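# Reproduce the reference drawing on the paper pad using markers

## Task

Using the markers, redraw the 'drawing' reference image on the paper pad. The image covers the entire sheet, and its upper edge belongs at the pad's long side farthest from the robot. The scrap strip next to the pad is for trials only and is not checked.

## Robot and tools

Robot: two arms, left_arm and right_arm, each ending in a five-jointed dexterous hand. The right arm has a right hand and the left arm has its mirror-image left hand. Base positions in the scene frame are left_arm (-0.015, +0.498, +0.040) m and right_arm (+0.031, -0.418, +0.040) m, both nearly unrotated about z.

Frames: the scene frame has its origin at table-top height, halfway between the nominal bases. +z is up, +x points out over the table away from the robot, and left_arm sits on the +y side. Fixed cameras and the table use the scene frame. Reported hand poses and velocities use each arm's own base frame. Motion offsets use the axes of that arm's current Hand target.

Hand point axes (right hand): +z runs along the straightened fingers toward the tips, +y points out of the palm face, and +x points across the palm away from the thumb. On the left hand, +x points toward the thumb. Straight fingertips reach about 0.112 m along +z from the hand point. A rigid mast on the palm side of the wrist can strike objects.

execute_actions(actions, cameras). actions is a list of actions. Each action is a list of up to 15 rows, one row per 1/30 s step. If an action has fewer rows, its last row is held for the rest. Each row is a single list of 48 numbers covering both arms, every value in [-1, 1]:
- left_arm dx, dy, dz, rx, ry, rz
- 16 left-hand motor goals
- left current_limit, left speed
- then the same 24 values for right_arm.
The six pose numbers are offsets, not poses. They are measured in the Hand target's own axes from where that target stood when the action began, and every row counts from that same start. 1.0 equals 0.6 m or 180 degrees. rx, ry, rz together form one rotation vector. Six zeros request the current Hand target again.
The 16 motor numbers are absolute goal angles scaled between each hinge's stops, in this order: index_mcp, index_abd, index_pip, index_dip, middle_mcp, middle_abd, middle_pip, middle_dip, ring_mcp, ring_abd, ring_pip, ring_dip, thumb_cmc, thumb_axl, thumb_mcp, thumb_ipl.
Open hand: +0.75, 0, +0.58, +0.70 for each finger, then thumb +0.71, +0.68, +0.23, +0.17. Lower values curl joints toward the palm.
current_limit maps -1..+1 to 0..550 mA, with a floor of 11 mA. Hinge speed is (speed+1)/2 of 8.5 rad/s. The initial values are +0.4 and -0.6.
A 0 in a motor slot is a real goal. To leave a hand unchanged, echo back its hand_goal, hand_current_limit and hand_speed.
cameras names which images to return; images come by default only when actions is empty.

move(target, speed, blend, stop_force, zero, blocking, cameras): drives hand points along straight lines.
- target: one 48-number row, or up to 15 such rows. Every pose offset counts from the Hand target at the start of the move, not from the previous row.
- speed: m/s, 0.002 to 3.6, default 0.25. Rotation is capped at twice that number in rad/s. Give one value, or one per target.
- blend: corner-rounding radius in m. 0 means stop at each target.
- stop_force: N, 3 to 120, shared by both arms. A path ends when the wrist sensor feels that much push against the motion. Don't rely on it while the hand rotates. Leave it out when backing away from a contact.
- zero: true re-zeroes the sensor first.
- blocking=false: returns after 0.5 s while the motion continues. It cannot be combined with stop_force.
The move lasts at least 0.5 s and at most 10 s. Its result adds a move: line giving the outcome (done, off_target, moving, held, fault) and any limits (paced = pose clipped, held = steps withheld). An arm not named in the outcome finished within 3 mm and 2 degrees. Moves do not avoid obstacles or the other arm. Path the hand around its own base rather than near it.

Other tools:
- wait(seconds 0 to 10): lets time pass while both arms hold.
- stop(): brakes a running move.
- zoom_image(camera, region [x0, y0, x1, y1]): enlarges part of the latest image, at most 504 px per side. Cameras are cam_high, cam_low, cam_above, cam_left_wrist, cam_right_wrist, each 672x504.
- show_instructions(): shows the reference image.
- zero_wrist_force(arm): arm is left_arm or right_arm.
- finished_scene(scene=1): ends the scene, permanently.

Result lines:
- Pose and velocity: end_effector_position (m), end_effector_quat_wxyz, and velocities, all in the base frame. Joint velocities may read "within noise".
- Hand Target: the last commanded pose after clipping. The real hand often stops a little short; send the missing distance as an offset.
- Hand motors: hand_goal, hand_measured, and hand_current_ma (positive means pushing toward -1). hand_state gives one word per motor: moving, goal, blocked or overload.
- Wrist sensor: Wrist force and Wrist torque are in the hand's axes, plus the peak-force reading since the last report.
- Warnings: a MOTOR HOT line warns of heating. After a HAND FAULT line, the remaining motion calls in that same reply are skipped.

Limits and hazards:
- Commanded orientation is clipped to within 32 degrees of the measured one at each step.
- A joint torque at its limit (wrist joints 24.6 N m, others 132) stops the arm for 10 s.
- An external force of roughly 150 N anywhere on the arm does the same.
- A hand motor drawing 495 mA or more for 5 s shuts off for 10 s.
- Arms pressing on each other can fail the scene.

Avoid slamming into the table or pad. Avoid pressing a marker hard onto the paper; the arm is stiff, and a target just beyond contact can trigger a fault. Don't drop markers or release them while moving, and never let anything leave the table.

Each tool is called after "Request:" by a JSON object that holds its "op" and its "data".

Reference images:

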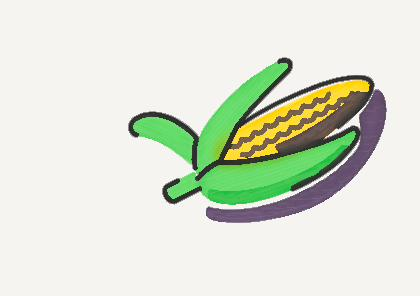

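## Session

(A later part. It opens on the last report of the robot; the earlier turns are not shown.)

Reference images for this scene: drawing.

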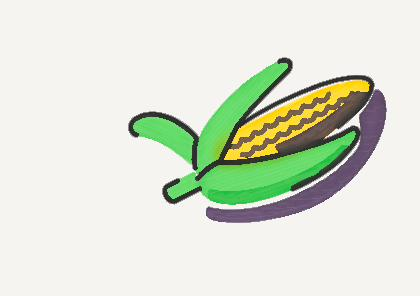

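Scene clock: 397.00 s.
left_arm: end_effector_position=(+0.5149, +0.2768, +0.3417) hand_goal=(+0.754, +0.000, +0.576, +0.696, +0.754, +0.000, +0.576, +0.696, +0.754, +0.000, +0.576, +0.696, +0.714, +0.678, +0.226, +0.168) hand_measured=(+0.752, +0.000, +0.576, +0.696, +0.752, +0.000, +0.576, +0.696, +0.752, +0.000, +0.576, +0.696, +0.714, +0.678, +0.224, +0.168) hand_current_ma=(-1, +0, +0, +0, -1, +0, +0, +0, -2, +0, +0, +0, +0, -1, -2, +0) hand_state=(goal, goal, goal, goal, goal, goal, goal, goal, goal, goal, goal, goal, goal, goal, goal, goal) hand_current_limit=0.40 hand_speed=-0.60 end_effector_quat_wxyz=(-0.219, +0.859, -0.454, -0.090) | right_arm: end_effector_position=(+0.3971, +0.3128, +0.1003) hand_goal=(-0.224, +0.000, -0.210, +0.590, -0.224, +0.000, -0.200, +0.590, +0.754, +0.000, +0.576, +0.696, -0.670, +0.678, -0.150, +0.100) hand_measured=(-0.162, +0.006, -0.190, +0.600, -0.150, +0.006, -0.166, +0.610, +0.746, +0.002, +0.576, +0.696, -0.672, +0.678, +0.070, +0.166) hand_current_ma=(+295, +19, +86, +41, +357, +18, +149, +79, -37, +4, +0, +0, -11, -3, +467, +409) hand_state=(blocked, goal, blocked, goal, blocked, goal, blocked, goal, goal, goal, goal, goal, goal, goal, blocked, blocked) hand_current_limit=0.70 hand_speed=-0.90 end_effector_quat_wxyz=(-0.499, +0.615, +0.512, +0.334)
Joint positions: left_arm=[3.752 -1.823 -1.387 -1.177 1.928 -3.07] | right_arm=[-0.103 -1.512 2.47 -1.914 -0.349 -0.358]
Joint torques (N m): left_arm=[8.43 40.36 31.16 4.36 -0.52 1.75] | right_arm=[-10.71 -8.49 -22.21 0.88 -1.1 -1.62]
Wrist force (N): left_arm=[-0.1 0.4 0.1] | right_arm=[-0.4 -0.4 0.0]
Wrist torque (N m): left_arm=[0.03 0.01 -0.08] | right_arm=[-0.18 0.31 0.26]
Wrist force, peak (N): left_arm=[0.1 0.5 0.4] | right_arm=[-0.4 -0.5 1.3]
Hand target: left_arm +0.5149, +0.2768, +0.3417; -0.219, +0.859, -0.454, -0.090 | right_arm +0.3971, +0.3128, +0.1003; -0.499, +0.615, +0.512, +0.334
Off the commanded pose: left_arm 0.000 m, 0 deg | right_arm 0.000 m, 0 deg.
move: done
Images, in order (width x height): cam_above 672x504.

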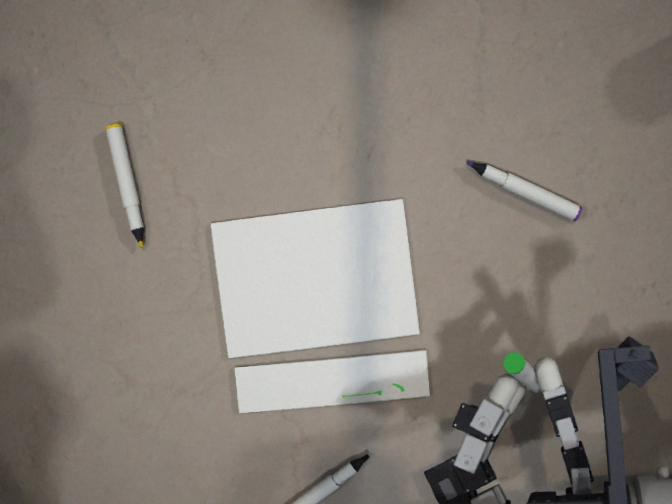

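Request:
{"op": "move", "data": {"target": [[0,0,0,0,0,0, 0.754,0,0.576,0.696,0.754,0,0.576,0.696,0.754,0,0.576,0.696,0.714,0.678,0.226,0.168,0.4,-0.6, -0.02059,0.03847,0.22089,0,0,0, -0.225,0,-0.21,0.59,-0.225,0,-0.2,0.59,0.754,0,0.576,0.696,-0.671,0.678,-0.15,0.10,0.7,-0.9],[0,0,0,0,0,0, 0.754,0,0.576,0.696,0.754,0,0.576,0.696,0.754,0,0.576,0.696,0.714,0.678,0.226,0.168,0.4,-0.6, -0.04363,0.04519,0.22789,0,0,0, -0.225,0,-0.21,0.59,-0.225,0,-0.2,0.59,0.754,0,0.576,0.696,-0.671,0.678,-0.15,0.10,0.7,-0.9],[0,0,0,0,0,0, 0.754,0,0.576,0.696,0.754,0,0.576,0.696,0.754,0,0.576,0.696,0.714,0.678,0.226,0.168,0.4,-0.6, 0.0358,0.02619,0.50757,0,0,0, -0.225,0,-0.21,0.59,-0.225,0,-0.2,0.59,0.754,0,0.576,0.696,-0.671,0.678,-0.15,0.10,0.7,-0.9],[0,0,0,0,0,0, 0.754,0,0.576,0.696,0.754,0,0.576,0.696,0.754,0,0.576,0.696,0.714,0.678,0.226,0.168,0.4,-0.6, 0.05884,0.01947,0.50057,0,0,0, -0.225,0,-0.21,0.59,-0.225,0,-0.2,0.59,0.754,0,0.576,0.696,-0.671,0.678,-0.15,0.10,0.7,-0.9]], "speed": [0.2,0.03,0.06,0.06], "cameras": ["cam_above","cam_right_wrist"]}}

Request:
{"op": "zoom_image", "data": {"camera": "cam_above", "region": [220, 330, 440, 430]}}

Scene clock: 447.37 s.
left_arm: end_effector_position=(+0.5149, +0.2768, +0.3417) hand_goal=(+0.754, +0.000, +0.576, +0.696, +0.754, +0.000, +0.576, +0.696, +0.754, +0.000, +0.576, +0.696, +0.714, +0.678, +0.226, +0.168) hand_measured=(+0.752, +0.000, +0.576, +0.696, +0.752, +0.000, +0.576, +0.696, +0.752, +0.000, +0.576, +0.696, +0.714, +0.678, +0.224, +0.168) hand_current_ma=(-1, +0, +0, +0, -1, +0, +0, +0, -2, +0, +0, +0, +0, -1, -2, +0) hand_state=(goal, goal, goal, goal, goal, goal, goal, goal, goal, goal, goal, goal, goal, goal, goal, goal) hand_current_limit=0.40 hand_speed=-0.60 end_effector_quat_wxyz=(-0.219, +0.859, -0.454, -0.090) | right_arm: end_effector_position=(+0.3873, +0.6104, +0.0458) hand_goal=(-0.224, +0.000, -0.210, +0.590, -0.224, +0.000, -0.200, +0.590, +0.754, +0.000, +0.576, +0.696, -0.670, +0.678, -0.150, +0.100) hand_measured=(-0.162, +0.006, -0.190, +0.600, -0.150, +0.006, -0.166, +0.610, +0.746, +0.002, +0.576, +0.696, -0.672, +0.678, +0.070, +0.166) hand_current_ma=(+295, +20, +86, +41, +357, +19, +149, +79, -37, +4, +0, +0, -11, -3, +467, +409) hand_state=(blocked, goal, blocked, goal, blocked, goal, blocked, goal, goal, goal, goal, goal, goal, goal, blocked, blocked) hand_current_limit=0.70 hand_speed=-0.90 end_effector_quat_wxyz=(-0.499, +0.615, +0.512, +0.334)
Joint positions: left_arm=[3.752 -1.823 -1.387 -1.177 1.928 -3.07] | right_arm=[0.61 -0.71 1.951 -3.842 -0.573 1.391]
Joint torques (N m): left_arm=[9.09 40.01 31.15 4.18 -0.34 1.87] | right_arm=[4.74 -51.71 -3.68 0.23 -0.88 -1.73]
Wrist force (N): left_arm=[-0.1 0.4 0.1] | right_arm=[-0.3 -0.4 0.0]
Wrist torque (N m): left_arm=[0.03 0.02 -0.08] | right_arm=[-0.18 0.27 0.23]
Wrist force, peak (N): left_arm=[-0.4 0.5 0.1] | right_arm=[-1.1 -0.1 0.9]
Hand target: left_arm +0.5149, +0.2768, +0.3417; -0.219, +0.859, -0.454, -0.090 | right_arm +0.3873, +0.6103, +0.0459; -0.499, +0.615, +0.512, +0.334
Off the commanded pose: left_arm 0.000 m, 0 deg | right_arm 0.000 m, 0 deg.
move: done
camera_calibration:
cam_right_wrist: T_world_to_cam=[[0.348115, -0.217234, -0.911935, 0.0787585], [-0.546716, -0.837267, -0.00925155, 0.672584], [-0.761523, 0.50179, -0.41023, 0.137639], [0, 0, 0, 1]] pos_world=[0.445111, 0.511175, 0.134509]
Images, in order (width x height): cam_above 672x504, cam_right_wrist 672x504.

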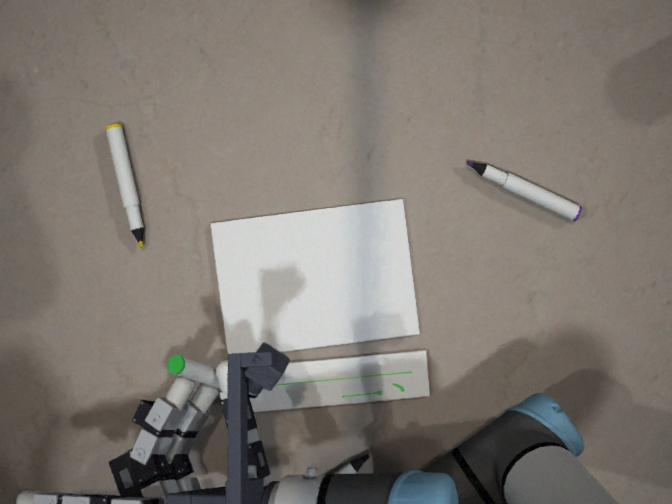

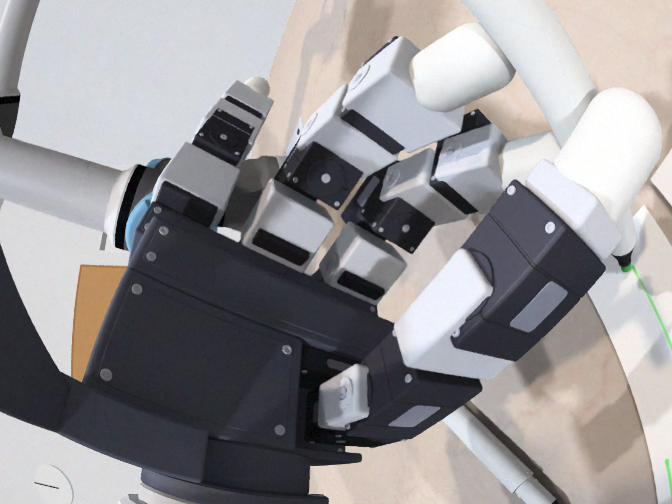

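Scaled by 2.291.

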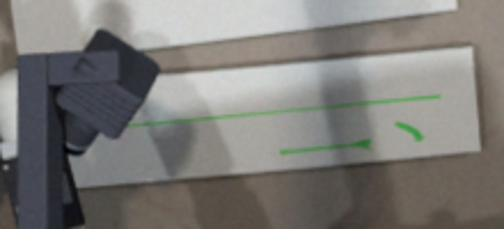

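Request:
{"op": "move", "data": {"target": [0,0,0,0,0,0, 0.754,0,0.576,0.696,0.754,0,0.576,0.696,0.754,0,0.576,0.696,0.714,0.678,0.226,0.168,0.4,-0.6, 0.08,-0.02333,0.16667,0,0,0, -0.225,0,-0.21,0.59,-0.225,0,-0.2,0.59,0.754,0,0.576,0.696,-0.671,0.678,-0.15,0.10,0.7,-0.9], "speed": 0.2, "cameras": ["cam_above"]}}

Request:
{"op": "zoom_image", "data": {"camera": "cam_above", "region": [225, 340, 345, 420]}}

Request:
{"op": "zoom_image", "data": {"camera": "cam_above", "region": [325, 340, 445, 420]}}

Request:
{"op": "zoom_image", "data": {"camera": "cam_above", "region": [200, 185, 440, 375]}}

Scene clock: 455.73 s.
left_arm: end_effector_position=(+0.5149, +0.2768, +0.3417) hand_goal=(+0.754, +0.000, +0.576, +0.696, +0.754, +0.000, +0.576, +0.696, +0.754, +0.000, +0.576, +0.696, +0.714, +0.678, +0.226, +0.168) hand_measured=(+0.752, +0.000, +0.576, +0.696, +0.752, +0.000, +0.576, +0.696, +0.752, +0.000, +0.576, +0.696, +0.714, +0.678, +0.224, +0.168) hand_current_ma=(-1, +0, +0, +0, -1, +0, +0, +0, -2, +0, +0, +0, +0, -1, -2, +0) hand_state=(goal, goal, goal, goal, goal, goal, goal, goal, goal, goal, goal, goal, goal, goal, goal, goal) hand_current_limit=0.40 hand_speed=-0.60 end_effector_quat_wxyz=(-0.219, +0.859, -0.454, -0.090) | right_arm: end_effector_position=(+0.3760, +0.7197, +0.0660) hand_goal=(-0.224, +0.000, -0.210, +0.590, -0.224, +0.000, -0.200, +0.590, +0.754, +0.000, +0.576, +0.696, -0.670, +0.678, -0.150, +0.100) hand_measured=(-0.162, +0.006, -0.190, +0.600, -0.150, +0.006, -0.166, +0.610, +0.746, +0.002, +0.576, +0.696, -0.672, +0.678, +0.070, +0.166) hand_current_ma=(+295, +20, +86, +41, +357, +19, +149, +79, -37, +4, +0, +0, -10, -3, +467, +409) hand_state=(blocked, goal, blocked, goal, blocked, goal, blocked, goal, goal, goal, goal, goal, goal, goal, blocked, blocked) hand_current_limit=0.70 hand_speed=-0.90 end_effector_quat_wxyz=(-0.499, +0.615, +0.512, +0.334)
Joint positions: left_arm=[3.752 -1.823 -1.387 -1.177 1.928 -3.07] | right_arm=[0.778 -0.647 1.672 -3.731 -0.722 1.521]
Joint torques (N m): left_arm=[8.63 39.81 30.52 4.14 -0.43 1.76] | right_arm=[11.01 -41.03 -21.15 0.46 -1.92 1.37]
Wrist force (N): left_arm=[-0.3 0.5 0.0] | right_arm=[-0.2 -0.5 0.0]
Wrist torque (N m): left_arm=[0.05 0.04 -0.09] | right_arm=[-0.19 0.29 0.19]
Wrist force, peak (N): left_arm=[-0.3 0.5 0.2] | right_arm=[-0.9 -0.1 -0.9]
Hand target: left_arm +0.5149, +0.2768, +0.3417; -0.219, +0.859, -0.454, -0.090 | right_arm +0.3760, +0.7198, +0.0660; -0.499, +0.615, +0.512, +0.334
Off the commanded pose: left_arm 0.000 m, 0 deg | right_arm 0.000 m, 0 deg.
move: done
Images, in order (width x height): cam_above 672x504.

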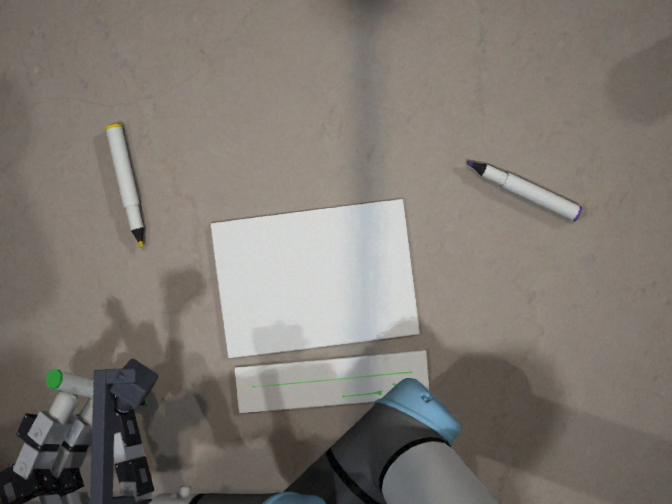

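Scaled by 4.200.

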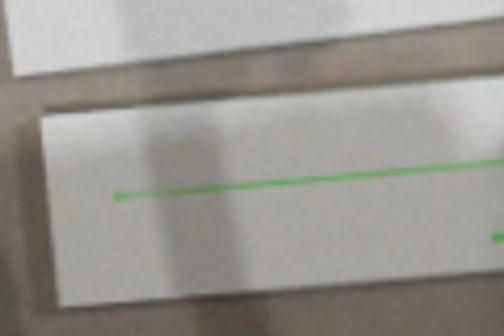

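Scaled by 4.200.

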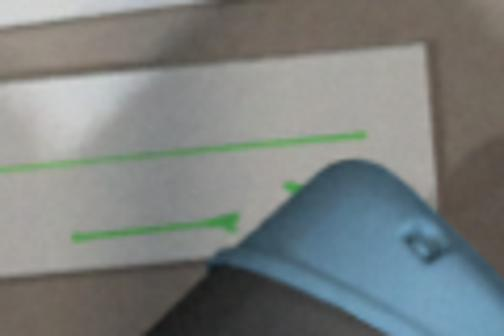

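Scaled by 2.100.

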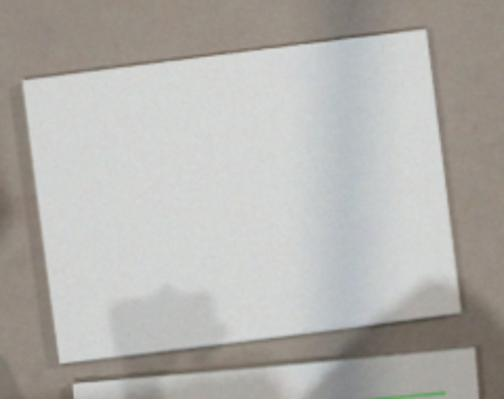

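Request:
{"op": "move", "data": {"target": [[0,0,0,0,0,0, 0.754,0,0.576,0.696,0.754,0,0.576,0.696,0.754,0,0.576,0.696,0.714,0.678,0.226,0.168,0.4,-0.6, -0.09453,0.00257,-0.16481,0,0,0, -0.225,0,-0.21,0.59,-0.225,0,-0.2,0.59,0.754,0,0.576,0.696,-0.671,0.678,-0.15,0.10,0.7,-0.9],[0,0,0,0,0,0, 0.754,0,0.576,0.696,0.754,0,0.576,0.696,0.754,0,0.576,0.696,0.714,0.678,0.226,0.168,0.4,-0.6, -0.11204,0.00768,-0.15949,0,0,0, -0.225,0,-0.21,0.59,-0.225,0,-0.2,0.59,0.754,0,0.576,0.696,-0.671,0.678,-0.15,0.10,0.7,-0.9],[0,0,0,0,0,0, 0.754,0,0.576,0.696,0.754,0,0.576,0.696,0.754,0,0.576,0.696,0.714,0.678,0.226,0.168,0.4,-0.6, -0.12735,0.01336,-0.21533,0,0,0, -0.225,0,-0.21,0.59,-0.225,0,-0.2,0.59,0.754,0,0.576,0.696,-0.671,0.678,-0.15,0.10,0.7,-0.9],[0,0,0,0,0,0, 0.754,0,0.576,0.696,0.754,0,0.576,0.696,0.754,0,0.576,0.696,0.714,0.678,0.226,0.168,0.4,-0.6, -0.10984,0.00825,-0.22065,0,0,0, -0.225,0,-0.21,0.59,-0.225,0,-0.2,0.59,0.754,0,0.576,0.696,-0.671,0.678,-0.15,0.10,0.7,-0.9]], "speed": [0.2,0.03,0.05,0.06], "cameras": ["cam_right_wrist"]}}

Request:
{"op": "zoom_image", "data": {"camera": "cam_right_wrist", "region": [522, 160, 672, 310]}}

Scene clock: 495.23 s.
left_arm: end_effector_position=(+0.5149, +0.2768, +0.3417) hand_goal=(+0.754, +0.000, +0.576, +0.696, +0.754, +0.000, +0.576, +0.696, +0.754, +0.000, +0.576, +0.696, +0.714, +0.678, +0.226, +0.168) hand_measured=(+0.752, +0.000, +0.576, +0.696, +0.752, +0.000, +0.576, +0.696, +0.752, +0.000, +0.576, +0.696, +0.714, +0.678, +0.224, +0.168) hand_current_ma=(-1, +0, +0, +0, -1, +0, +0, +0, -2, +0, +0, +0, +0, -1, -2, +0) hand_state=(goal, goal, goal, goal, goal, goal, goal, goal, goal, goal, goal, goal, goal, goal, goal, goal) hand_current_limit=0.40 hand_speed=-0.60 end_effector_quat_wxyz=(-0.219, +0.859, -0.454, -0.090) | right_arm: end_effector_position=(+0.3773, +0.5739, +0.0408) hand_goal=(-0.224, +0.000, -0.210, +0.590, -0.224, +0.000, -0.200, +0.590, +0.754, +0.000, +0.576, +0.696, -0.670, +0.678, -0.150, +0.100) hand_measured=(-0.162, +0.006, -0.190, +0.600, -0.150, +0.006, -0.166, +0.610, +0.746, +0.002, +0.576, +0.696, -0.674, +0.678, +0.070, +0.166) hand_current_ma=(+295, +18, +86, +41, +357, +20, +149, +79, -36, +4, +0, +0, -15, -3, +467, +401) hand_state=(blocked, goal, blocked, goal, blocked, goal, blocked, goal, goal, goal, goal, goal, goal, goal, blocked, blocked) hand_current_limit=0.70 hand_speed=-0.90 end_effector_quat_wxyz=(-0.499, +0.615, +0.512, +0.334)
Joint positions: left_arm=[3.752 -1.823 -1.387 -1.177 1.928 -3.07] | right_arm=[0.558 -0.732 2.06 -3.885 -0.53 1.338]
Joint torques (N m): left_arm=[9.31 39.06 30.78 4.24 -0.36 1.59] | right_arm=[-11.41 -49.35 -2.35 0.66 3.34 -1.52]
Wrist force (N): left_arm=[0.0 0.3 0.1] | right_arm=[-0.4 -0.4 -0.1]
Wrist torque (N m): left_arm=[0.03 0.01 -0.07] | right_arm=[-0.18 0.29 0.26]
Wrist force, peak (N): left_arm=[-0.2 0.5 -0.2] | right_arm=[1.3 -0.7 0.3]
Hand target: left_arm +0.5149, +0.2768, +0.3417; -0.219, +0.859, -0.454, -0.090 | right_arm +0.3773, +0.5739, +0.0409; -0.499, +0.615, +0.512, +0.334
Off the commanded pose: left_arm 0.000 m, 0 deg | right_arm 0.000 m, 0 deg.
move: done
camera_calibration:
cam_right_wrist: T_world_to_cam=[[0.348115, -0.217234, -0.911935, 0.0697509], [-0.546716, -0.837267, -0.00925155, 0.63651], [-0.761523, 0.50179, -0.41023, 0.146288], [0, 0, 0, 1]] pos_world=[0.435111, 0.474675, 0.129509]
Images, in order (width x height): cam_right_wrist 672x504.

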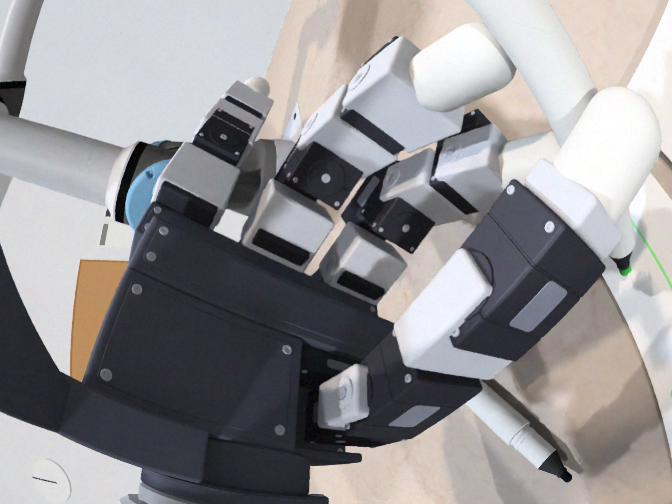

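Scaled by 3.360 from the camera's 672x504 image, which has a finer 960x720 frame.

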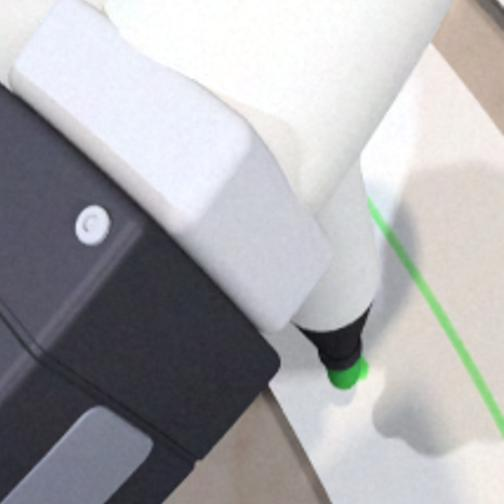

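Request:
{"op": "move", "data": {"target": [0,0,0,0,0,0, 0.754,0,0.576,0.696,0.754,0,0.576,0.696,0.754,0,0.576,0.696,0.714,0.678,0.226,0.168,0.4,-0.6, 0.10984,-0.00825,0.22065,0,0,0, -0.225,0,-0.21,0.59,-0.225,0,-0.2,0.59,0.754,0,0.576,0.696,-0.671,0.678,-0.15,0.10,0.7,-0.9], "speed": 0.2, "cameras": ["cam_above"]}}

Request:
{"op": "zoom_image", "data": {"camera": "cam_above", "region": [230, 360, 310, 420]}}

Scene clock: 500.57 s.
left_arm: end_effector_position=(+0.5149, +0.2768, +0.3417) hand_goal=(+0.754, +0.000, +0.576, +0.696, +0.754, +0.000, +0.576, +0.696, +0.754, +0.000, +0.576, +0.696, +0.714, +0.678, +0.226, +0.168) hand_measured=(+0.752, +0.000, +0.576, +0.696, +0.752, +0.000, +0.576, +0.696, +0.752, +0.000, +0.576, +0.696, +0.714, +0.678, +0.224, +0.168) hand_current_ma=(-1, +0, +0, +0, -1, +0, +0, +0, -2, +0, +0, +0, +0, -1, -2, +0) hand_state=(goal, goal, goal, goal, goal, goal, goal, goal, goal, goal, goal, goal, goal, goal, goal, goal) hand_current_limit=0.40 hand_speed=-0.60 end_effector_quat_wxyz=(-0.219, +0.859, -0.454, -0.090) | right_arm: end_effector_position=(+0.3760, +0.7197, +0.0660) hand_goal=(-0.224, +0.000, -0.210, +0.590, -0.224, +0.000, -0.200, +0.590, +0.754, +0.000, +0.576, +0.696, -0.670, +0.678, -0.150, +0.100) hand_measured=(-0.162, +0.006, -0.190, +0.600, -0.150, +0.006, -0.166, +0.610, +0.746, +0.002, +0.576, +0.696, -0.674, +0.678, +0.070, +0.166) hand_current_ma=(+295, +19, +86, +41, +357, +21, +149, +79, -36, +5, +0, +0, -15, -3, +467, +401) hand_state=(blocked, goal, blocked, goal, blocked, goal, blocked, goal, goal, goal, goal, goal, goal, goal, blocked, blocked) hand_current_limit=0.70 hand_speed=-0.90 end_effector_quat_wxyz=(-0.499, +0.615, +0.512, +0.334)
Joint positions: left_arm=[3.752 -1.823 -1.387 -1.177 1.928 -3.07] | right_arm=[0.778 -0.647 1.672 -3.731 -0.722 1.521]
Joint torques (N m): left_arm=[7.97 39.68 29.82 4.28 -0.4 1.69] | right_arm=[9.34 -42.09 -20.68 0.62 -2.02 1.41]
Wrist force (N): left_arm=[0.0 0.2 -0.2] | right_arm=[-0.3 -0.6 0.2]
Wrist torque (N m): left_arm=[0.04 0.00 -0.07] | right_arm=[-0.22 0.29 0.20]
Wrist force, peak (N): left_arm=[-0.2 0.6 0.0] | right_arm=[-1.1 -0.6 -0.7]
Hand target: left_arm +0.5149, +0.2768, +0.3417; -0.219, +0.859, -0.454, -0.090 | right_arm +0.3760, +0.7198, +0.0660; -0.499, +0.615, +0.512, +0.334
Off the commanded pose: left_arm 0.000 m, 0 deg | right_arm 0.000 m, 0 deg.
move: done
Images, in order (width x height): cam_above 672x504.

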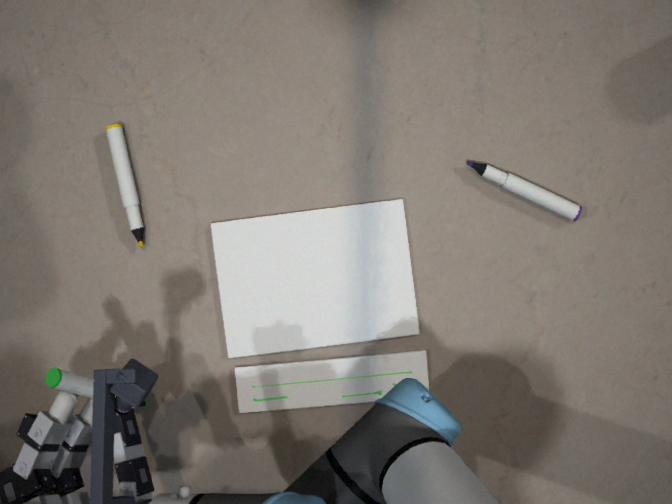

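Scaled by 6.300.

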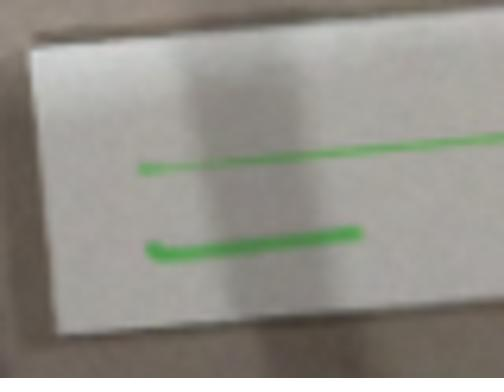

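Request:
{"op": "move", "data": {"target": [0,0,0,0,0,0, 0.754,0,0.576,0.696,0.754,0,0.576,0.696,0.754,0,0.576,0.696,0.714,0.678,0.226,0.168,0.4,-0.6, -0.0941,0.19429,-0.34147,0,0,0, -0.225,0,-0.21,0.59,-0.225,0,-0.2,0.59,0.754,0,0.576,0.696,-0.671,0.678,-0.15,0.10,0.7,-0.9], "speed": 0.15, "cameras": ["cam_right_wrist"]}}

Request:
{"op": "zoom_image", "data": {"camera": "cam_right_wrist", "region": [522, 160, 672, 310]}}

Scene clock: 516.17 s.
left_arm: end_effector_position=(+0.5149, +0.2768, +0.3417) hand_goal=(+0.754, +0.000, +0.576, +0.696, +0.754, +0.000, +0.576, +0.696, +0.754, +0.000, +0.576, +0.696, +0.714, +0.678, +0.226, +0.168) hand_measured=(+0.752, +0.000, +0.576, +0.696, +0.752, +0.000, +0.576, +0.696, +0.752, +0.000, +0.576, +0.696, +0.714, +0.678, +0.224, +0.168) hand_current_ma=(-1, +0, +0, +0, -1, +0, +0, +0, -2, +0, +0, +0, +0, -1, -2, +0) hand_state=(goal, goal, goal, goal, goal, goal, goal, goal, goal, goal, goal, goal, goal, goal, goal, goal) hand_current_limit=0.40 hand_speed=-0.60 end_effector_quat_wxyz=(-0.219, +0.859, -0.454, -0.090) | right_arm: end_effector_position=(+0.4943, +0.5099, +0.0395) hand_goal=(-0.224, +0.000, -0.210, +0.590, -0.224, +0.000, -0.200, +0.590, +0.754, +0.000, +0.576, +0.696, -0.670, +0.678, -0.150, +0.100) hand_measured=(-0.162, +0.006, -0.190, +0.600, -0.150, +0.006, -0.166, +0.610, +0.746, +0.002, +0.576, +0.696, -0.674, +0.678, +0.070, +0.166) hand_current_ma=(+295, +19, +86, +41, +357, +21, +149, +79, -34, +5, +0, +0, -15, -3, +467, +401) hand_state=(blocked, goal, blocked, goal, blocked, goal, blocked, goal, goal, goal, goal, goal, goal, goal, blocked, blocked) hand_current_limit=0.70 hand_speed=-0.90 end_effector_quat_wxyz=(-0.499, +0.615, +0.512, +0.334)
Joint positions: left_arm=[3.752 -1.823 -1.387 -1.177 1.928 -3.07] | right_arm=[0.336 -0.763 2 -3.478 -0.364 0.99]
Joint torques (N m): left_arm=[9.53 39.68 29.97 4.2 -0.36 1.81] | right_arm=[-11.17 -50.8 -3.5 0.18 3.98 -1.51]
Wrist force (N): left_arm=[-0.2 0.4 -0.1] | right_arm=[-0.2 -0.4 0.1]
Wrist torque (N m): left_arm=[0.04 0.02 -0.08] | right_arm=[-0.19 0.26 0.30]
Wrist force, peak (N): left_arm=[-0.4 0.5 -0.1] | right_arm=[-0.2 -1.4 0.8]
Hand target: left_arm +0.5149, +0.2768, +0.3417; -0.219, +0.859, -0.454, -0.090 | right_arm +0.4943, +0.5098, +0.0395; -0.499, +0.615, +0.512, +0.334
Off the commanded pose: left_arm 0.000 m, 0 deg | right_arm 0.000 m, 0 deg.
move: done
camera_calibration:
cam_right_wrist: T_world_to_cam=[[0.348164, -0.217182, -0.911929, 0.0138618], [-0.546797, -0.837213, -0.00937287, 0.646832], [-0.761443, 0.501903, -0.410242, 0.266928], [0, 0, 0, 1]] pos_world=[0.55211, 0.410574, 0.128209]
Images, in order (width x height): cam_right_wrist 672x504.

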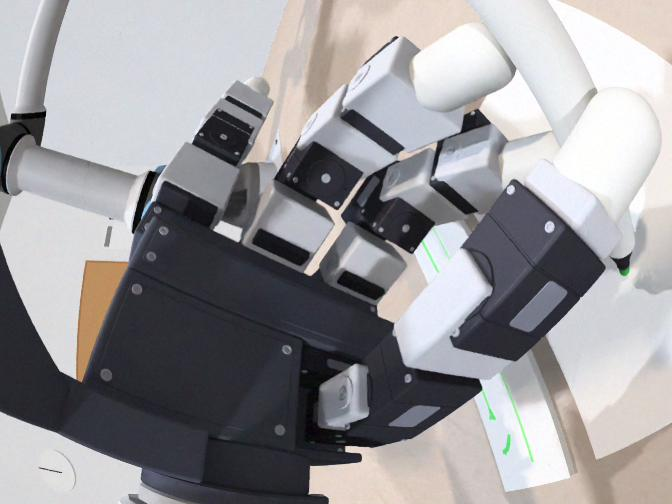

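Scaled by 3.360 from the camera's 672x504 image, which has a finer 960x720 frame.

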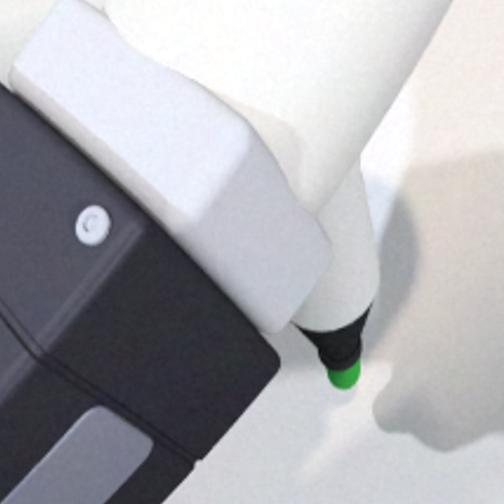

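Request:
{"op": "move", "data": {"target": [0,0,0,0,0,0, 0.754,0,0.576,0.696,0.754,0,0.576,0.696,0.754,0,0.576,0.696,0.714,0.678,0.226,0.168,0.4,-0.6, -0.00922,0.00269,0.0028,0,0,0, -0.225,0,-0.21,0.59,-0.225,0,-0.2,0.59,0.754,0,0.576,0.696,-0.671,0.678,-0.15,0.10,0.7,-0.9], "speed": 0.02, "cameras": ["cam_right_wrist"]}}

Request:
{"op": "zoom_image", "data": {"camera": "cam_right_wrist", "region": [572, 210, 672, 310]}}

Request:
{"op": "move", "data": {"target": [0,0,0,0,0,0, 0.754,0,0.576,0.696,0.754,0,0.576,0.696,0.754,0,0.576,0.696,0.714,0.678,0.226,0.168,0.4,-0.6, -0.001536,0.000448,0.000467,0,0,0, -0.225,0,-0.21,0.59,-0.225,0,-0.2,0.59,0.754,0,0.576,0.696,-0.671,0.678,-0.15,0.10,0.7,-0.9], "speed": 0.01, "cameras": ["cam_right_wrist"]}}

Request:
{"op": "zoom_image", "data": {"camera": "cam_right_wrist", "region": [572, 210, 672, 310]}}

Request:
{"op": "move", "data": {"target": [0,0,0,0,0,0, 0.754,0,0.576,0.696,0.754,0,0.576,0.696,0.754,0,0.576,0.696,0.714,0.678,0.226,0.168,0.4,-0.6, -0.001536,0.000448,0.000467,0,0,0, -0.225,0,-0.21,0.59,-0.225,0,-0.2,0.59,0.754,0,0.576,0.696,-0.671,0.678,-0.15,0.10,0.7,-0.9], "speed": 0.01, "cameras": ["cam_right_wrist"]}}

Request:
{"op": "zoom_image", "data": {"camera": "cam_right_wrist", "region": [572, 210, 672, 310]}}

Scene clock: 523.93 s.
left_arm: end_effector_position=(+0.5149, +0.2768, +0.3417) hand_goal=(+0.754, +0.000, +0.576, +0.696, +0.754, +0.000, +0.576, +0.696, +0.754, +0.000, +0.576, +0.696, +0.714, +0.678, +0.226, +0.168) hand_measured=(+0.752, +0.000, +0.576, +0.696, +0.752, +0.000, +0.576, +0.696, +0.752, +0.000, +0.576, +0.696, +0.714, +0.678, +0.224, +0.168) hand_current_ma=(-1, +0, +0, +0, -1, +0, +0, +0, -2, +0, +0, +0, +0, -1, -2, +0) hand_state=(goal, goal, goal, goal, goal, goal, goal, goal, goal, goal, goal, goal, goal, goal, goal, goal) hand_current_limit=0.40 hand_speed=-0.60 end_effector_quat_wxyz=(-0.219, +0.859, -0.454, -0.090) | right_arm: end_effector_position=(+0.4943, +0.5098, +0.0336) hand_goal=(-0.224, +0.000, -0.210, +0.590, -0.224, +0.000, -0.200, +0.590, +0.754, +0.000, +0.576, +0.696, -0.670, +0.678, -0.150, +0.100) hand_measured=(-0.162, +0.006, -0.190, +0.600, -0.150, +0.006, -0.166, +0.610, +0.746, +0.002, +0.576, +0.696, -0.674, +0.678, +0.070, +0.166) hand_current_ma=(+295, +19, +86, +41, +357, +21, +149, +79, -34, +5, +0, +0, -15, -3, +468, +401) hand_state=(blocked, goal, blocked, goal, blocked, goal, blocked, goal, goal, goal, goal, goal, goal, goal, blocked, blocked) hand_current_limit=0.70 hand_speed=-0.90 end_effector_quat_wxyz=(-0.499, +0.615, +0.512, +0.334)
Joint positions: left_arm=[3.752 -1.823 -1.387 -1.177 1.928 -3.07] | right_arm=[0.336 -0.748 1.996 -3.489 -0.364 0.99]
Joint torques (N m): left_arm=[9.36 39.6 29.26 4.26 -0.32 1.66] | right_arm=[-10.14 -33.75 -17.63 -4.73 3.84 0.22]
Wrist force (N): left_arm=[-0.1 0.2 0.0] | right_arm=[-0.2 -0.3 -0.1]
Wrist torque (N m): left_arm=[0.02 0.01 -0.07] | right_arm=[-0.16 0.27 0.29]
Wrist force, peak (N): left_arm=[-0.3 0.5 0.1] | right_arm=[-0.5 -0.8 0.1]
Hand target: left_arm +0.5149, +0.2768, +0.3417; -0.219, +0.859, -0.454, -0.090 | right_arm +0.4943, +0.5098, +0.0335; -0.499, +0.615, +0.512, +0.334
Off the commanded pose: left_arm 0.000 m, 0 deg | right_arm 0.000 m, 0 deg.
move: done
camera_calibration:
cam_right_wrist: T_world_to_cam=[[0.34828, -0.217193, -0.911881, 0.00841651], [-0.546713, -0.837267, -0.0093882, 0.646755], [-0.761449, 0.501808, -0.410346, 0.264563], [0, 0, 0, 1]] pos_world=[0.55211, 0.410575, 0.122309]
Images, in order (width x height): cam_right_wrist 672x504.

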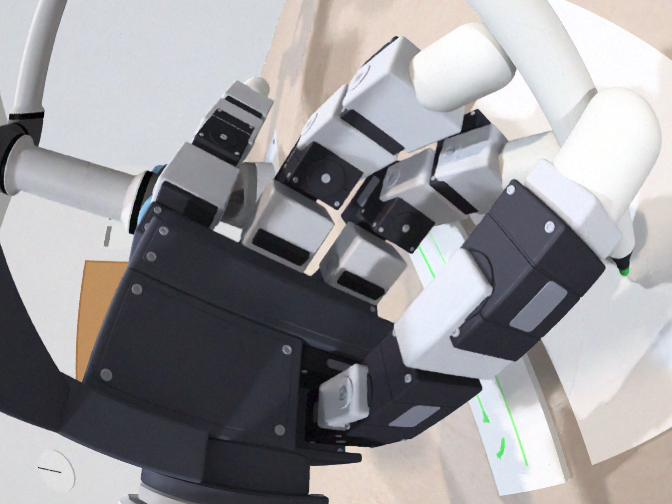

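Scaled by 5.040 from the camera's 672x504 image, which has a finer 960x720 frame.

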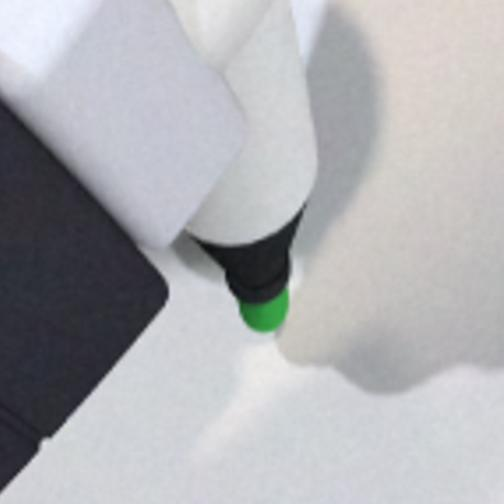

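Scene clock: 524.63 s.
left_arm: end_effector_position=(+0.5149, +0.2768, +0.3417) hand_goal=(+0.754, +0.000, +0.576, +0.696, +0.754, +0.000, +0.576, +0.696, +0.754, +0.000, +0.576, +0.696, +0.714, +0.678, +0.226, +0.168) hand_measured=(+0.752, +0.000, +0.576, +0.696, +0.752, +0.000, +0.576, +0.696, +0.752, +0.000, +0.576, +0.696, +0.714, +0.678, +0.224, +0.168) hand_current_ma=(-1, +0, +0, +0, -1, +0, +0, +0, -2, +0, +0, +0, +0, -1, -2, +0) hand_state=(goal, goal, goal, goal, goal, goal, goal, goal, goal, goal, goal, goal, goal, goal, goal, goal) hand_current_limit=0.40 hand_speed=-0.60 end_effector_quat_wxyz=(-0.219, +0.859, -0.454, -0.090) | right_arm: end_effector_position=(+0.4943, +0.5098, +0.0325) hand_goal=(-0.224, +0.000, -0.210, +0.590, -0.224, +0.000, -0.200, +0.590, +0.754, +0.000, +0.576, +0.696, -0.670, +0.678, -0.150, +0.100) hand_measured=(-0.162, +0.006, -0.190, +0.600, -0.150, +0.006, -0.166, +0.610, +0.746, +0.002, +0.576, +0.696, -0.674, +0.678, +0.070, +0.166) hand_current_ma=(+295, +19, +86, +41, +357, +21, +149, +79, -34, +5, +0, +0, -15, -3, +467, +401) hand_state=(blocked, goal, blocked, goal, blocked, goal, blocked, goal, goal, goal, goal, goal, goal, goal, blocked, blocked) hand_current_limit=0.70 hand_speed=-0.90 end_effector_quat_wxyz=(-0.499, +0.615, +0.512, +0.334)
Joint positions: left_arm=[3.752 -1.823 -1.387 -1.177 1.928 -3.07] | right_arm=[0.336 -0.746 1.996 -3.491 -0.364 0.99]
Joint torques (N m): left_arm=[8.78 38.7 30.38 4.33 -0.28 1.53] | right_arm=[-6.56 -34.34 -17.26 -5.14 3.44 1.25]
Wrist force (N): left_arm=[0.0 0.2 0.1] | right_arm=[-0.3 -0.4 0.1]
Wrist torque (N m): left_arm=[0.01 0.00 -0.06] | right_arm=[-0.19 0.28 0.28]
Wrist force, peak (N): left_arm=[-0.3 0.5 0.0] | right_arm=[-0.6 -0.4 0.1]
Hand target: left_arm +0.5149, +0.2768, +0.3417; -0.219, +0.859, -0.454, -0.090 | right_arm +0.4943, +0.5098, +0.0325; -0.499, +0.615, +0.512, +0.334
Off the commanded pose: left_arm 0.000 m, 0 deg | right_arm 0.000 m, 0 deg.
move: done
camera_calibration:
cam_right_wrist: T_world_to_cam=[[0.348141, -0.217252, -0.911921, 0.00751877], [-0.546759, -0.837239, -0.00927414, 0.646745], [-0.761481, 0.501829, -0.410262, 0.26411], [0, 0, 0, 1]] pos_world=[0.55211, 0.410575, 0.121209]
Images, in order (width x height): cam_right_wrist 672x504.

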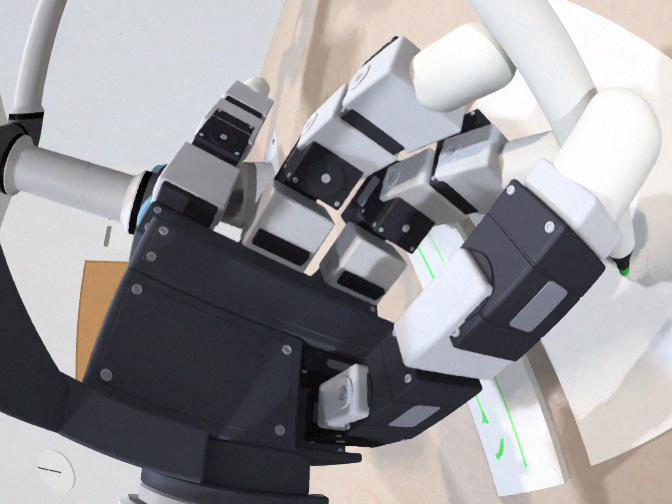

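Scaled by 5.040 from the camera's 672x504 image, which has a finer 960x720 frame.

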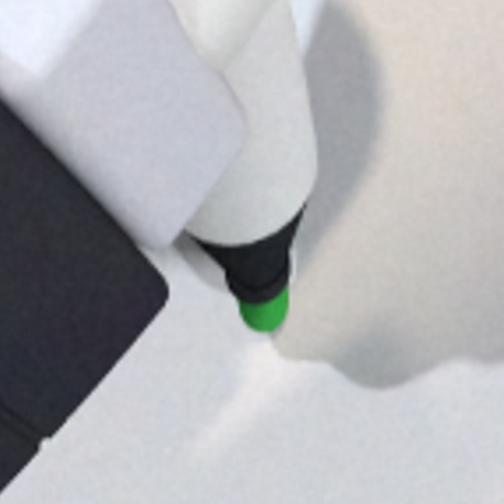

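Scene clock: 525.33 s.
left_arm: end_effector_position=(+0.5149, +0.2768, +0.3417) hand_goal=(+0.754, +0.000, +0.576, +0.696, +0.754, +0.000, +0.576, +0.696, +0.754, +0.000, +0.576, +0.696, +0.714, +0.678, +0.226, +0.168) hand_measured=(+0.752, +0.000, +0.576, +0.696, +0.752, +0.000, +0.576, +0.696, +0.752, +0.000, +0.576, +0.696, +0.714, +0.678, +0.224, +0.168) hand_current_ma=(-1, +0, +0, +0, -1, +0, +0, +0, -2, +0, +0, +0, +0, -1, -2, +0) hand_state=(goal, goal, goal, goal, goal, goal, goal, goal, goal, goal, goal, goal, goal, goal, goal, goal) hand_current_limit=0.40 hand_speed=-0.60 end_effector_quat_wxyz=(-0.219, +0.859, -0.454, -0.090) | right_arm: end_effector_position=(+0.4943, +0.5098, +0.0315) hand_goal=(-0.224, +0.000, -0.210, +0.590, -0.224, +0.000, -0.200, +0.590, +0.754, +0.000, +0.576, +0.696, -0.670, +0.678, -0.150, +0.100) hand_measured=(-0.162, +0.006, -0.190, +0.600, -0.150, +0.006, -0.166, +0.610, +0.746, +0.002, +0.576, +0.696, -0.674, +0.678, +0.070, +0.166) hand_current_ma=(+295, +19, +86, +41, +357, +21, +149, +79, -34, +5, +0, +0, -15, -3, +468, +401) hand_state=(blocked, goal, blocked, goal, blocked, goal, blocked, goal, goal, goal, goal, goal, goal, goal, blocked, blocked) hand_current_limit=0.70 hand_speed=-0.90 end_effector_quat_wxyz=(-0.499, +0.615, +0.512, +0.334)
Joint positions: left_arm=[3.752 -1.823 -1.387 -1.177 1.928 -3.07] | right_arm=[0.336 -0.743 1.995 -3.493 -0.364 0.99]
Joint torques (N m): left_arm=[9.33 38.86 29.68 4.1 -0.1 1.71] | right_arm=[-3.52 -34.84 -16.74 -5.48 2.86 1.22]
Wrist force (N): left_arm=[0.0 0.4 0.0] | right_arm=[-0.2 -0.4 0.3]
Wrist torque (N m): left_arm=[0.03 -0.01 -0.06] | right_arm=[-0.21 0.26 0.29]
Wrist force, peak (N): left_arm=[-0.3 0.5 0.1] | right_arm=[-0.4 -0.8 0.0]
Hand target: left_arm +0.5149, +0.2768, +0.3417; -0.219, +0.859, -0.454, -0.090 | right_arm +0.4943, +0.5098, +0.0315; -0.499, +0.615, +0.512, +0.334
Off the commanded pose: left_arm 0.000 m, 0 deg | right_arm 0.000 m, 0 deg.
move: done
camera_calibration:
cam_right_wrist: T_world_to_cam=[[0.348192, -0.217176, -0.911919, 0.00654772], [-0.546727, -0.837259, -0.00935701, 0.646736], [-0.76148, 0.501829, -0.410263, 0.2637], [0, 0, 0, 1]] pos_world=[0.55211, 0.410575, 0.120209]
Images, in order (width x height): cam_right_wrist 672x504.

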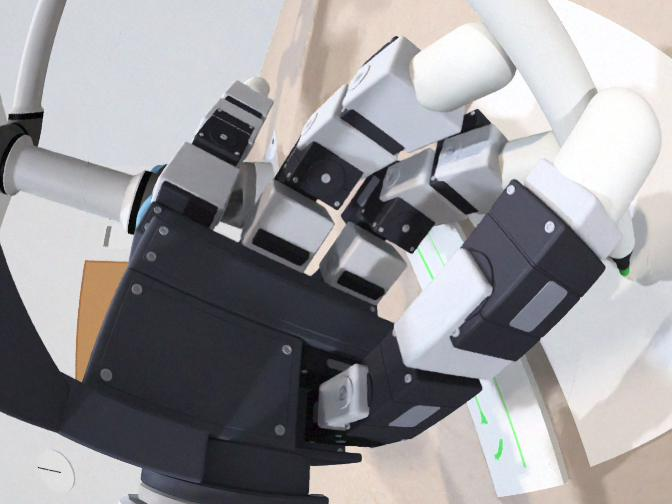

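Scaled by 5.040 from the camera's 672x504 image, which has a finer 960x720 frame.

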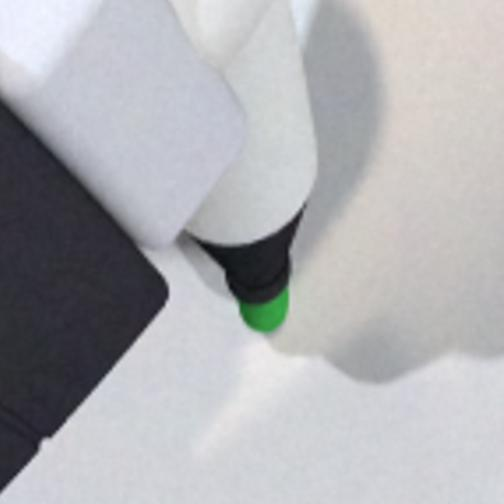

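Request:
{"op": "move", "data": {"target": [0,0,0,0,0,0, 0.754,0,0.576,0.696,0.754,0,0.576,0.696,0.754,0,0.576,0.696,0.714,0.678,0.226,0.168,0.4,-0.6, -0.001536,0.000448,0.000467,0,0,0, -0.225,0,-0.21,0.59,-0.225,0,-0.2,0.59,0.754,0,0.576,0.696,-0.671,0.678,-0.15,0.10,0.7,-0.9], "speed": 0.01, "cameras": ["cam_right_wrist"]}}

Request:
{"op": "zoom_image", "data": {"camera": "cam_right_wrist", "region": [572, 210, 672, 310]}}

Request:
{"op": "move", "data": {"target": [0,0,0,0,0,0, 0.754,0,0.576,0.696,0.754,0,0.576,0.696,0.754,0,0.576,0.696,0.714,0.678,0.226,0.168,0.4,-0.6, -0.000768,0.000224,0.000233,0,0,0, -0.225,0,-0.21,0.59,-0.225,0,-0.2,0.59,0.754,0,0.576,0.696,-0.671,0.678,-0.15,0.10,0.7,-0.9], "speed": 0.01, "cameras": ["cam_right_wrist"]}}

Request:
{"op": "zoom_image", "data": {"camera": "cam_right_wrist", "region": [572, 210, 672, 310]}}

Scene clock: 532.30 s.
left_arm: end_effector_position=(+0.5149, +0.2768, +0.3417) hand_goal=(+0.754, +0.000, +0.576, +0.696, +0.754, +0.000, +0.576, +0.696, +0.754, +0.000, +0.576, +0.696, +0.714, +0.678, +0.226, +0.168) hand_measured=(+0.752, +0.000, +0.576, +0.696, +0.752, +0.000, +0.576, +0.696, +0.752, +0.000, +0.576, +0.696, +0.714, +0.678, +0.224, +0.168) hand_current_ma=(-1, +0, +0, +0, -1, +0, +0, +0, -2, +0, +0, +0, +0, -1, -2, +0) hand_state=(goal, goal, goal, goal, goal, goal, goal, goal, goal, goal, goal, goal, goal, goal, goal, goal) hand_current_limit=0.40 hand_speed=-0.60 end_effector_quat_wxyz=(-0.219, +0.859, -0.454, -0.090) | right_arm: end_effector_position=(+0.4943, +0.5099, +0.0305) hand_goal=(-0.224, +0.000, -0.210, +0.590, -0.224, +0.000, -0.200, +0.590, +0.754, +0.000, +0.576, +0.696, -0.670, +0.678, -0.150, +0.100) hand_measured=(-0.162, +0.006, -0.190, +0.600, -0.150, +0.006, -0.166, +0.610, +0.746, +0.002, +0.576, +0.696, -0.674, +0.678, +0.070, +0.166) hand_current_ma=(+295, +19, +86, +41, +357, +21, +149, +79, -34, +5, +0, +0, -15, -3, +467, +401) hand_state=(blocked, goal, blocked, goal, blocked, goal, blocked, goal, goal, goal, goal, goal, goal, goal, blocked, blocked) hand_current_limit=0.70 hand_speed=-0.90 end_effector_quat_wxyz=(-0.499, +0.615, +0.512, +0.334)
Joint positions: left_arm=[3.752 -1.823 -1.387 -1.177 1.928 -3.07] | right_arm=[0.336 -0.741 1.995 -3.495 -0.364 0.99]
Joint torques (N m): left_arm=[9.15 39.44 29.56 4.14 -0.3 1.96] | right_arm=[8.06 -34.97 -16.43 -5.16 -0.28 0.95]
Wrist force (N): left_arm=[0.0 0.3 0.0] | right_arm=[-0.6 -0.1 0.0]
Wrist torque (N m): left_arm=[0.02 0.00 -0.06] | right_arm=[-0.14 0.31 0.26]
Wrist force, peak (N): left_arm=[-0.4 0.6 0.0] | right_arm=[-0.6 -0.6 0.3]
Hand target: left_arm +0.5149, +0.2768, +0.3417; -0.219, +0.859, -0.454, -0.090 | right_arm +0.4943, +0.5099, +0.0305; -0.499, +0.615, +0.512, +0.334
Off the commanded pose: left_arm 0.000 m, 0 deg | right_arm 0.000 m, 0 deg.
move: done
camera_calibration:
cam_right_wrist: T_world_to_cam=[[0.348165, -0.217159, -0.911934, 0.00564469], [-0.546684, -0.837287, -0.00933442, 0.646712], [-0.761523, 0.50179, -0.410231, 0.263326], [0, 0, 0, 1]] pos_world=[0.552111, 0.410575, 0.119209]
Images, in order (width x height): cam_right_wrist 672x504.

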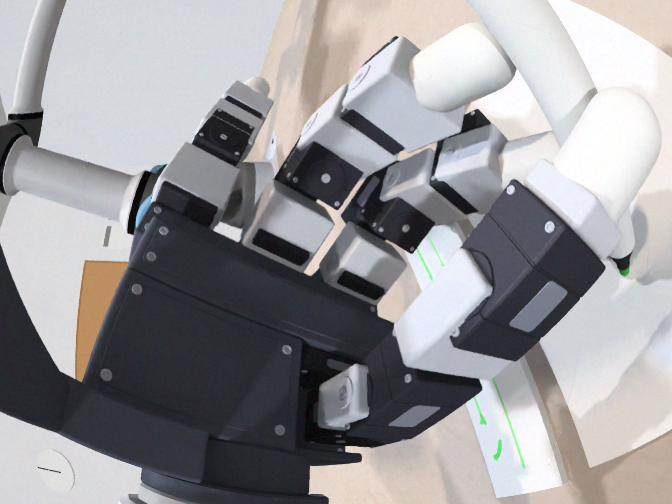

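Scaled by 5.040 from the camera's 672x504 image, which has a finer 960x720 frame.

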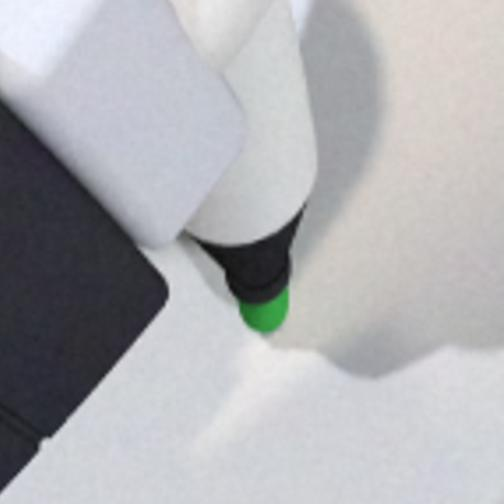

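Scene clock: 533.00 s.
left_arm: end_effector_position=(+0.5149, +0.2768, +0.3417) hand_goal=(+0.754, +0.000, +0.576, +0.696, +0.754, +0.000, +0.576, +0.696, +0.754, +0.000, +0.576, +0.696, +0.714, +0.678, +0.226, +0.168) hand_measured=(+0.752, +0.000, +0.576, +0.696, +0.752, +0.000, +0.576, +0.696, +0.752, +0.000, +0.576, +0.696, +0.714, +0.678, +0.224, +0.168) hand_current_ma=(-1, +0, +0, +0, -1, +0, +0, +0, -2, +0, +0, +0, +0, -1, -2, +0) hand_state=(goal, goal, goal, goal, goal, goal, goal, goal, goal, goal, goal, goal, goal, goal, goal, goal) hand_current_limit=0.40 hand_speed=-0.60 end_effector_quat_wxyz=(-0.219, +0.859, -0.454, -0.090) | right_arm: end_effector_position=(+0.4943, +0.5099, +0.0300) hand_goal=(-0.224, +0.000, -0.210, +0.590, -0.224, +0.000, -0.200, +0.590, +0.754, +0.000, +0.576, +0.696, -0.670, +0.678, -0.150, +0.100) hand_measured=(-0.162, +0.006, -0.190, +0.600, -0.150, +0.006, -0.166, +0.610, +0.746, +0.002, +0.576, +0.696, -0.674, +0.678, +0.070, +0.166) hand_current_ma=(+295, +19, +86, +41, +357, +21, +149, +79, -34, +5, +0, +0, -15, -3, +467, +401) hand_state=(blocked, goal, blocked, goal, blocked, goal, blocked, goal, goal, goal, goal, goal, goal, goal, blocked, blocked) hand_current_limit=0.70 hand_speed=-0.90 end_effector_quat_wxyz=(-0.499, +0.615, +0.512, +0.334)
Joint positions: left_arm=[3.752 -1.823 -1.387 -1.177 1.928 -3.07] | right_arm=[0.336 -0.74 1.994 -3.496 -0.364 0.99]
Joint torques (N m): left_arm=[9.16 38.82 29.91 4.13 -0.2 1.66] | right_arm=[8.52 -34.69 -16.82 -4.93 -0.87 1.06]
Wrist force (N): left_arm=[-0.1 0.2 0.1] | right_arm=[0.0 -0.5 0.0]
Wrist torque (N m): left_arm=[0.00 0.02 -0.07] | right_arm=[-0.19 0.27 0.27]
Wrist force, peak (N): left_arm=[-0.5 0.3 0.2] | right_arm=[-0.6 -0.6 0.2]
Hand target: left_arm +0.5149, +0.2768, +0.3417; -0.219, +0.859, -0.454, -0.090 | right_arm +0.4943, +0.5099, +0.0300; -0.499, +0.615, +0.512, +0.334
Off the commanded pose: left_arm 0.000 m, 0 deg | right_arm 0.000 m, 0 deg.
move: done
camera_calibration:
cam_right_wrist: T_world_to_cam=[[0.348165, -0.217159, -0.911934, 0.00518872], [-0.546684, -0.837287, -0.00933442, 0.646707], [-0.761523, 0.50179, -0.410231, 0.263121], [0, 0, 0, 1]] pos_world=[0.552111, 0.410575, 0.118709]
Images, in order (width x height): cam_right_wrist 672x504.

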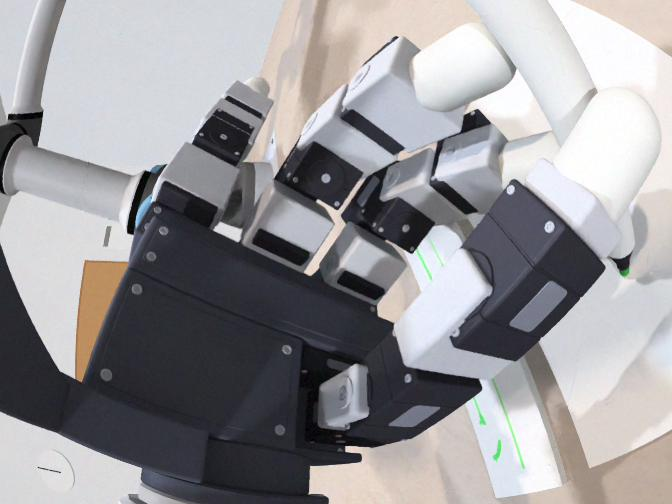

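Scaled by 5.040 from the camera's 672x504 image, which has a finer 960x720 frame.

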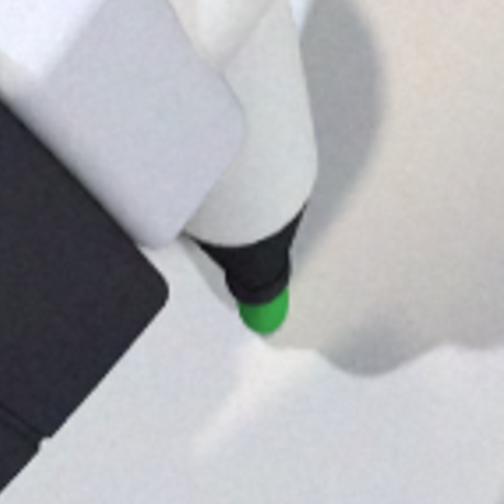

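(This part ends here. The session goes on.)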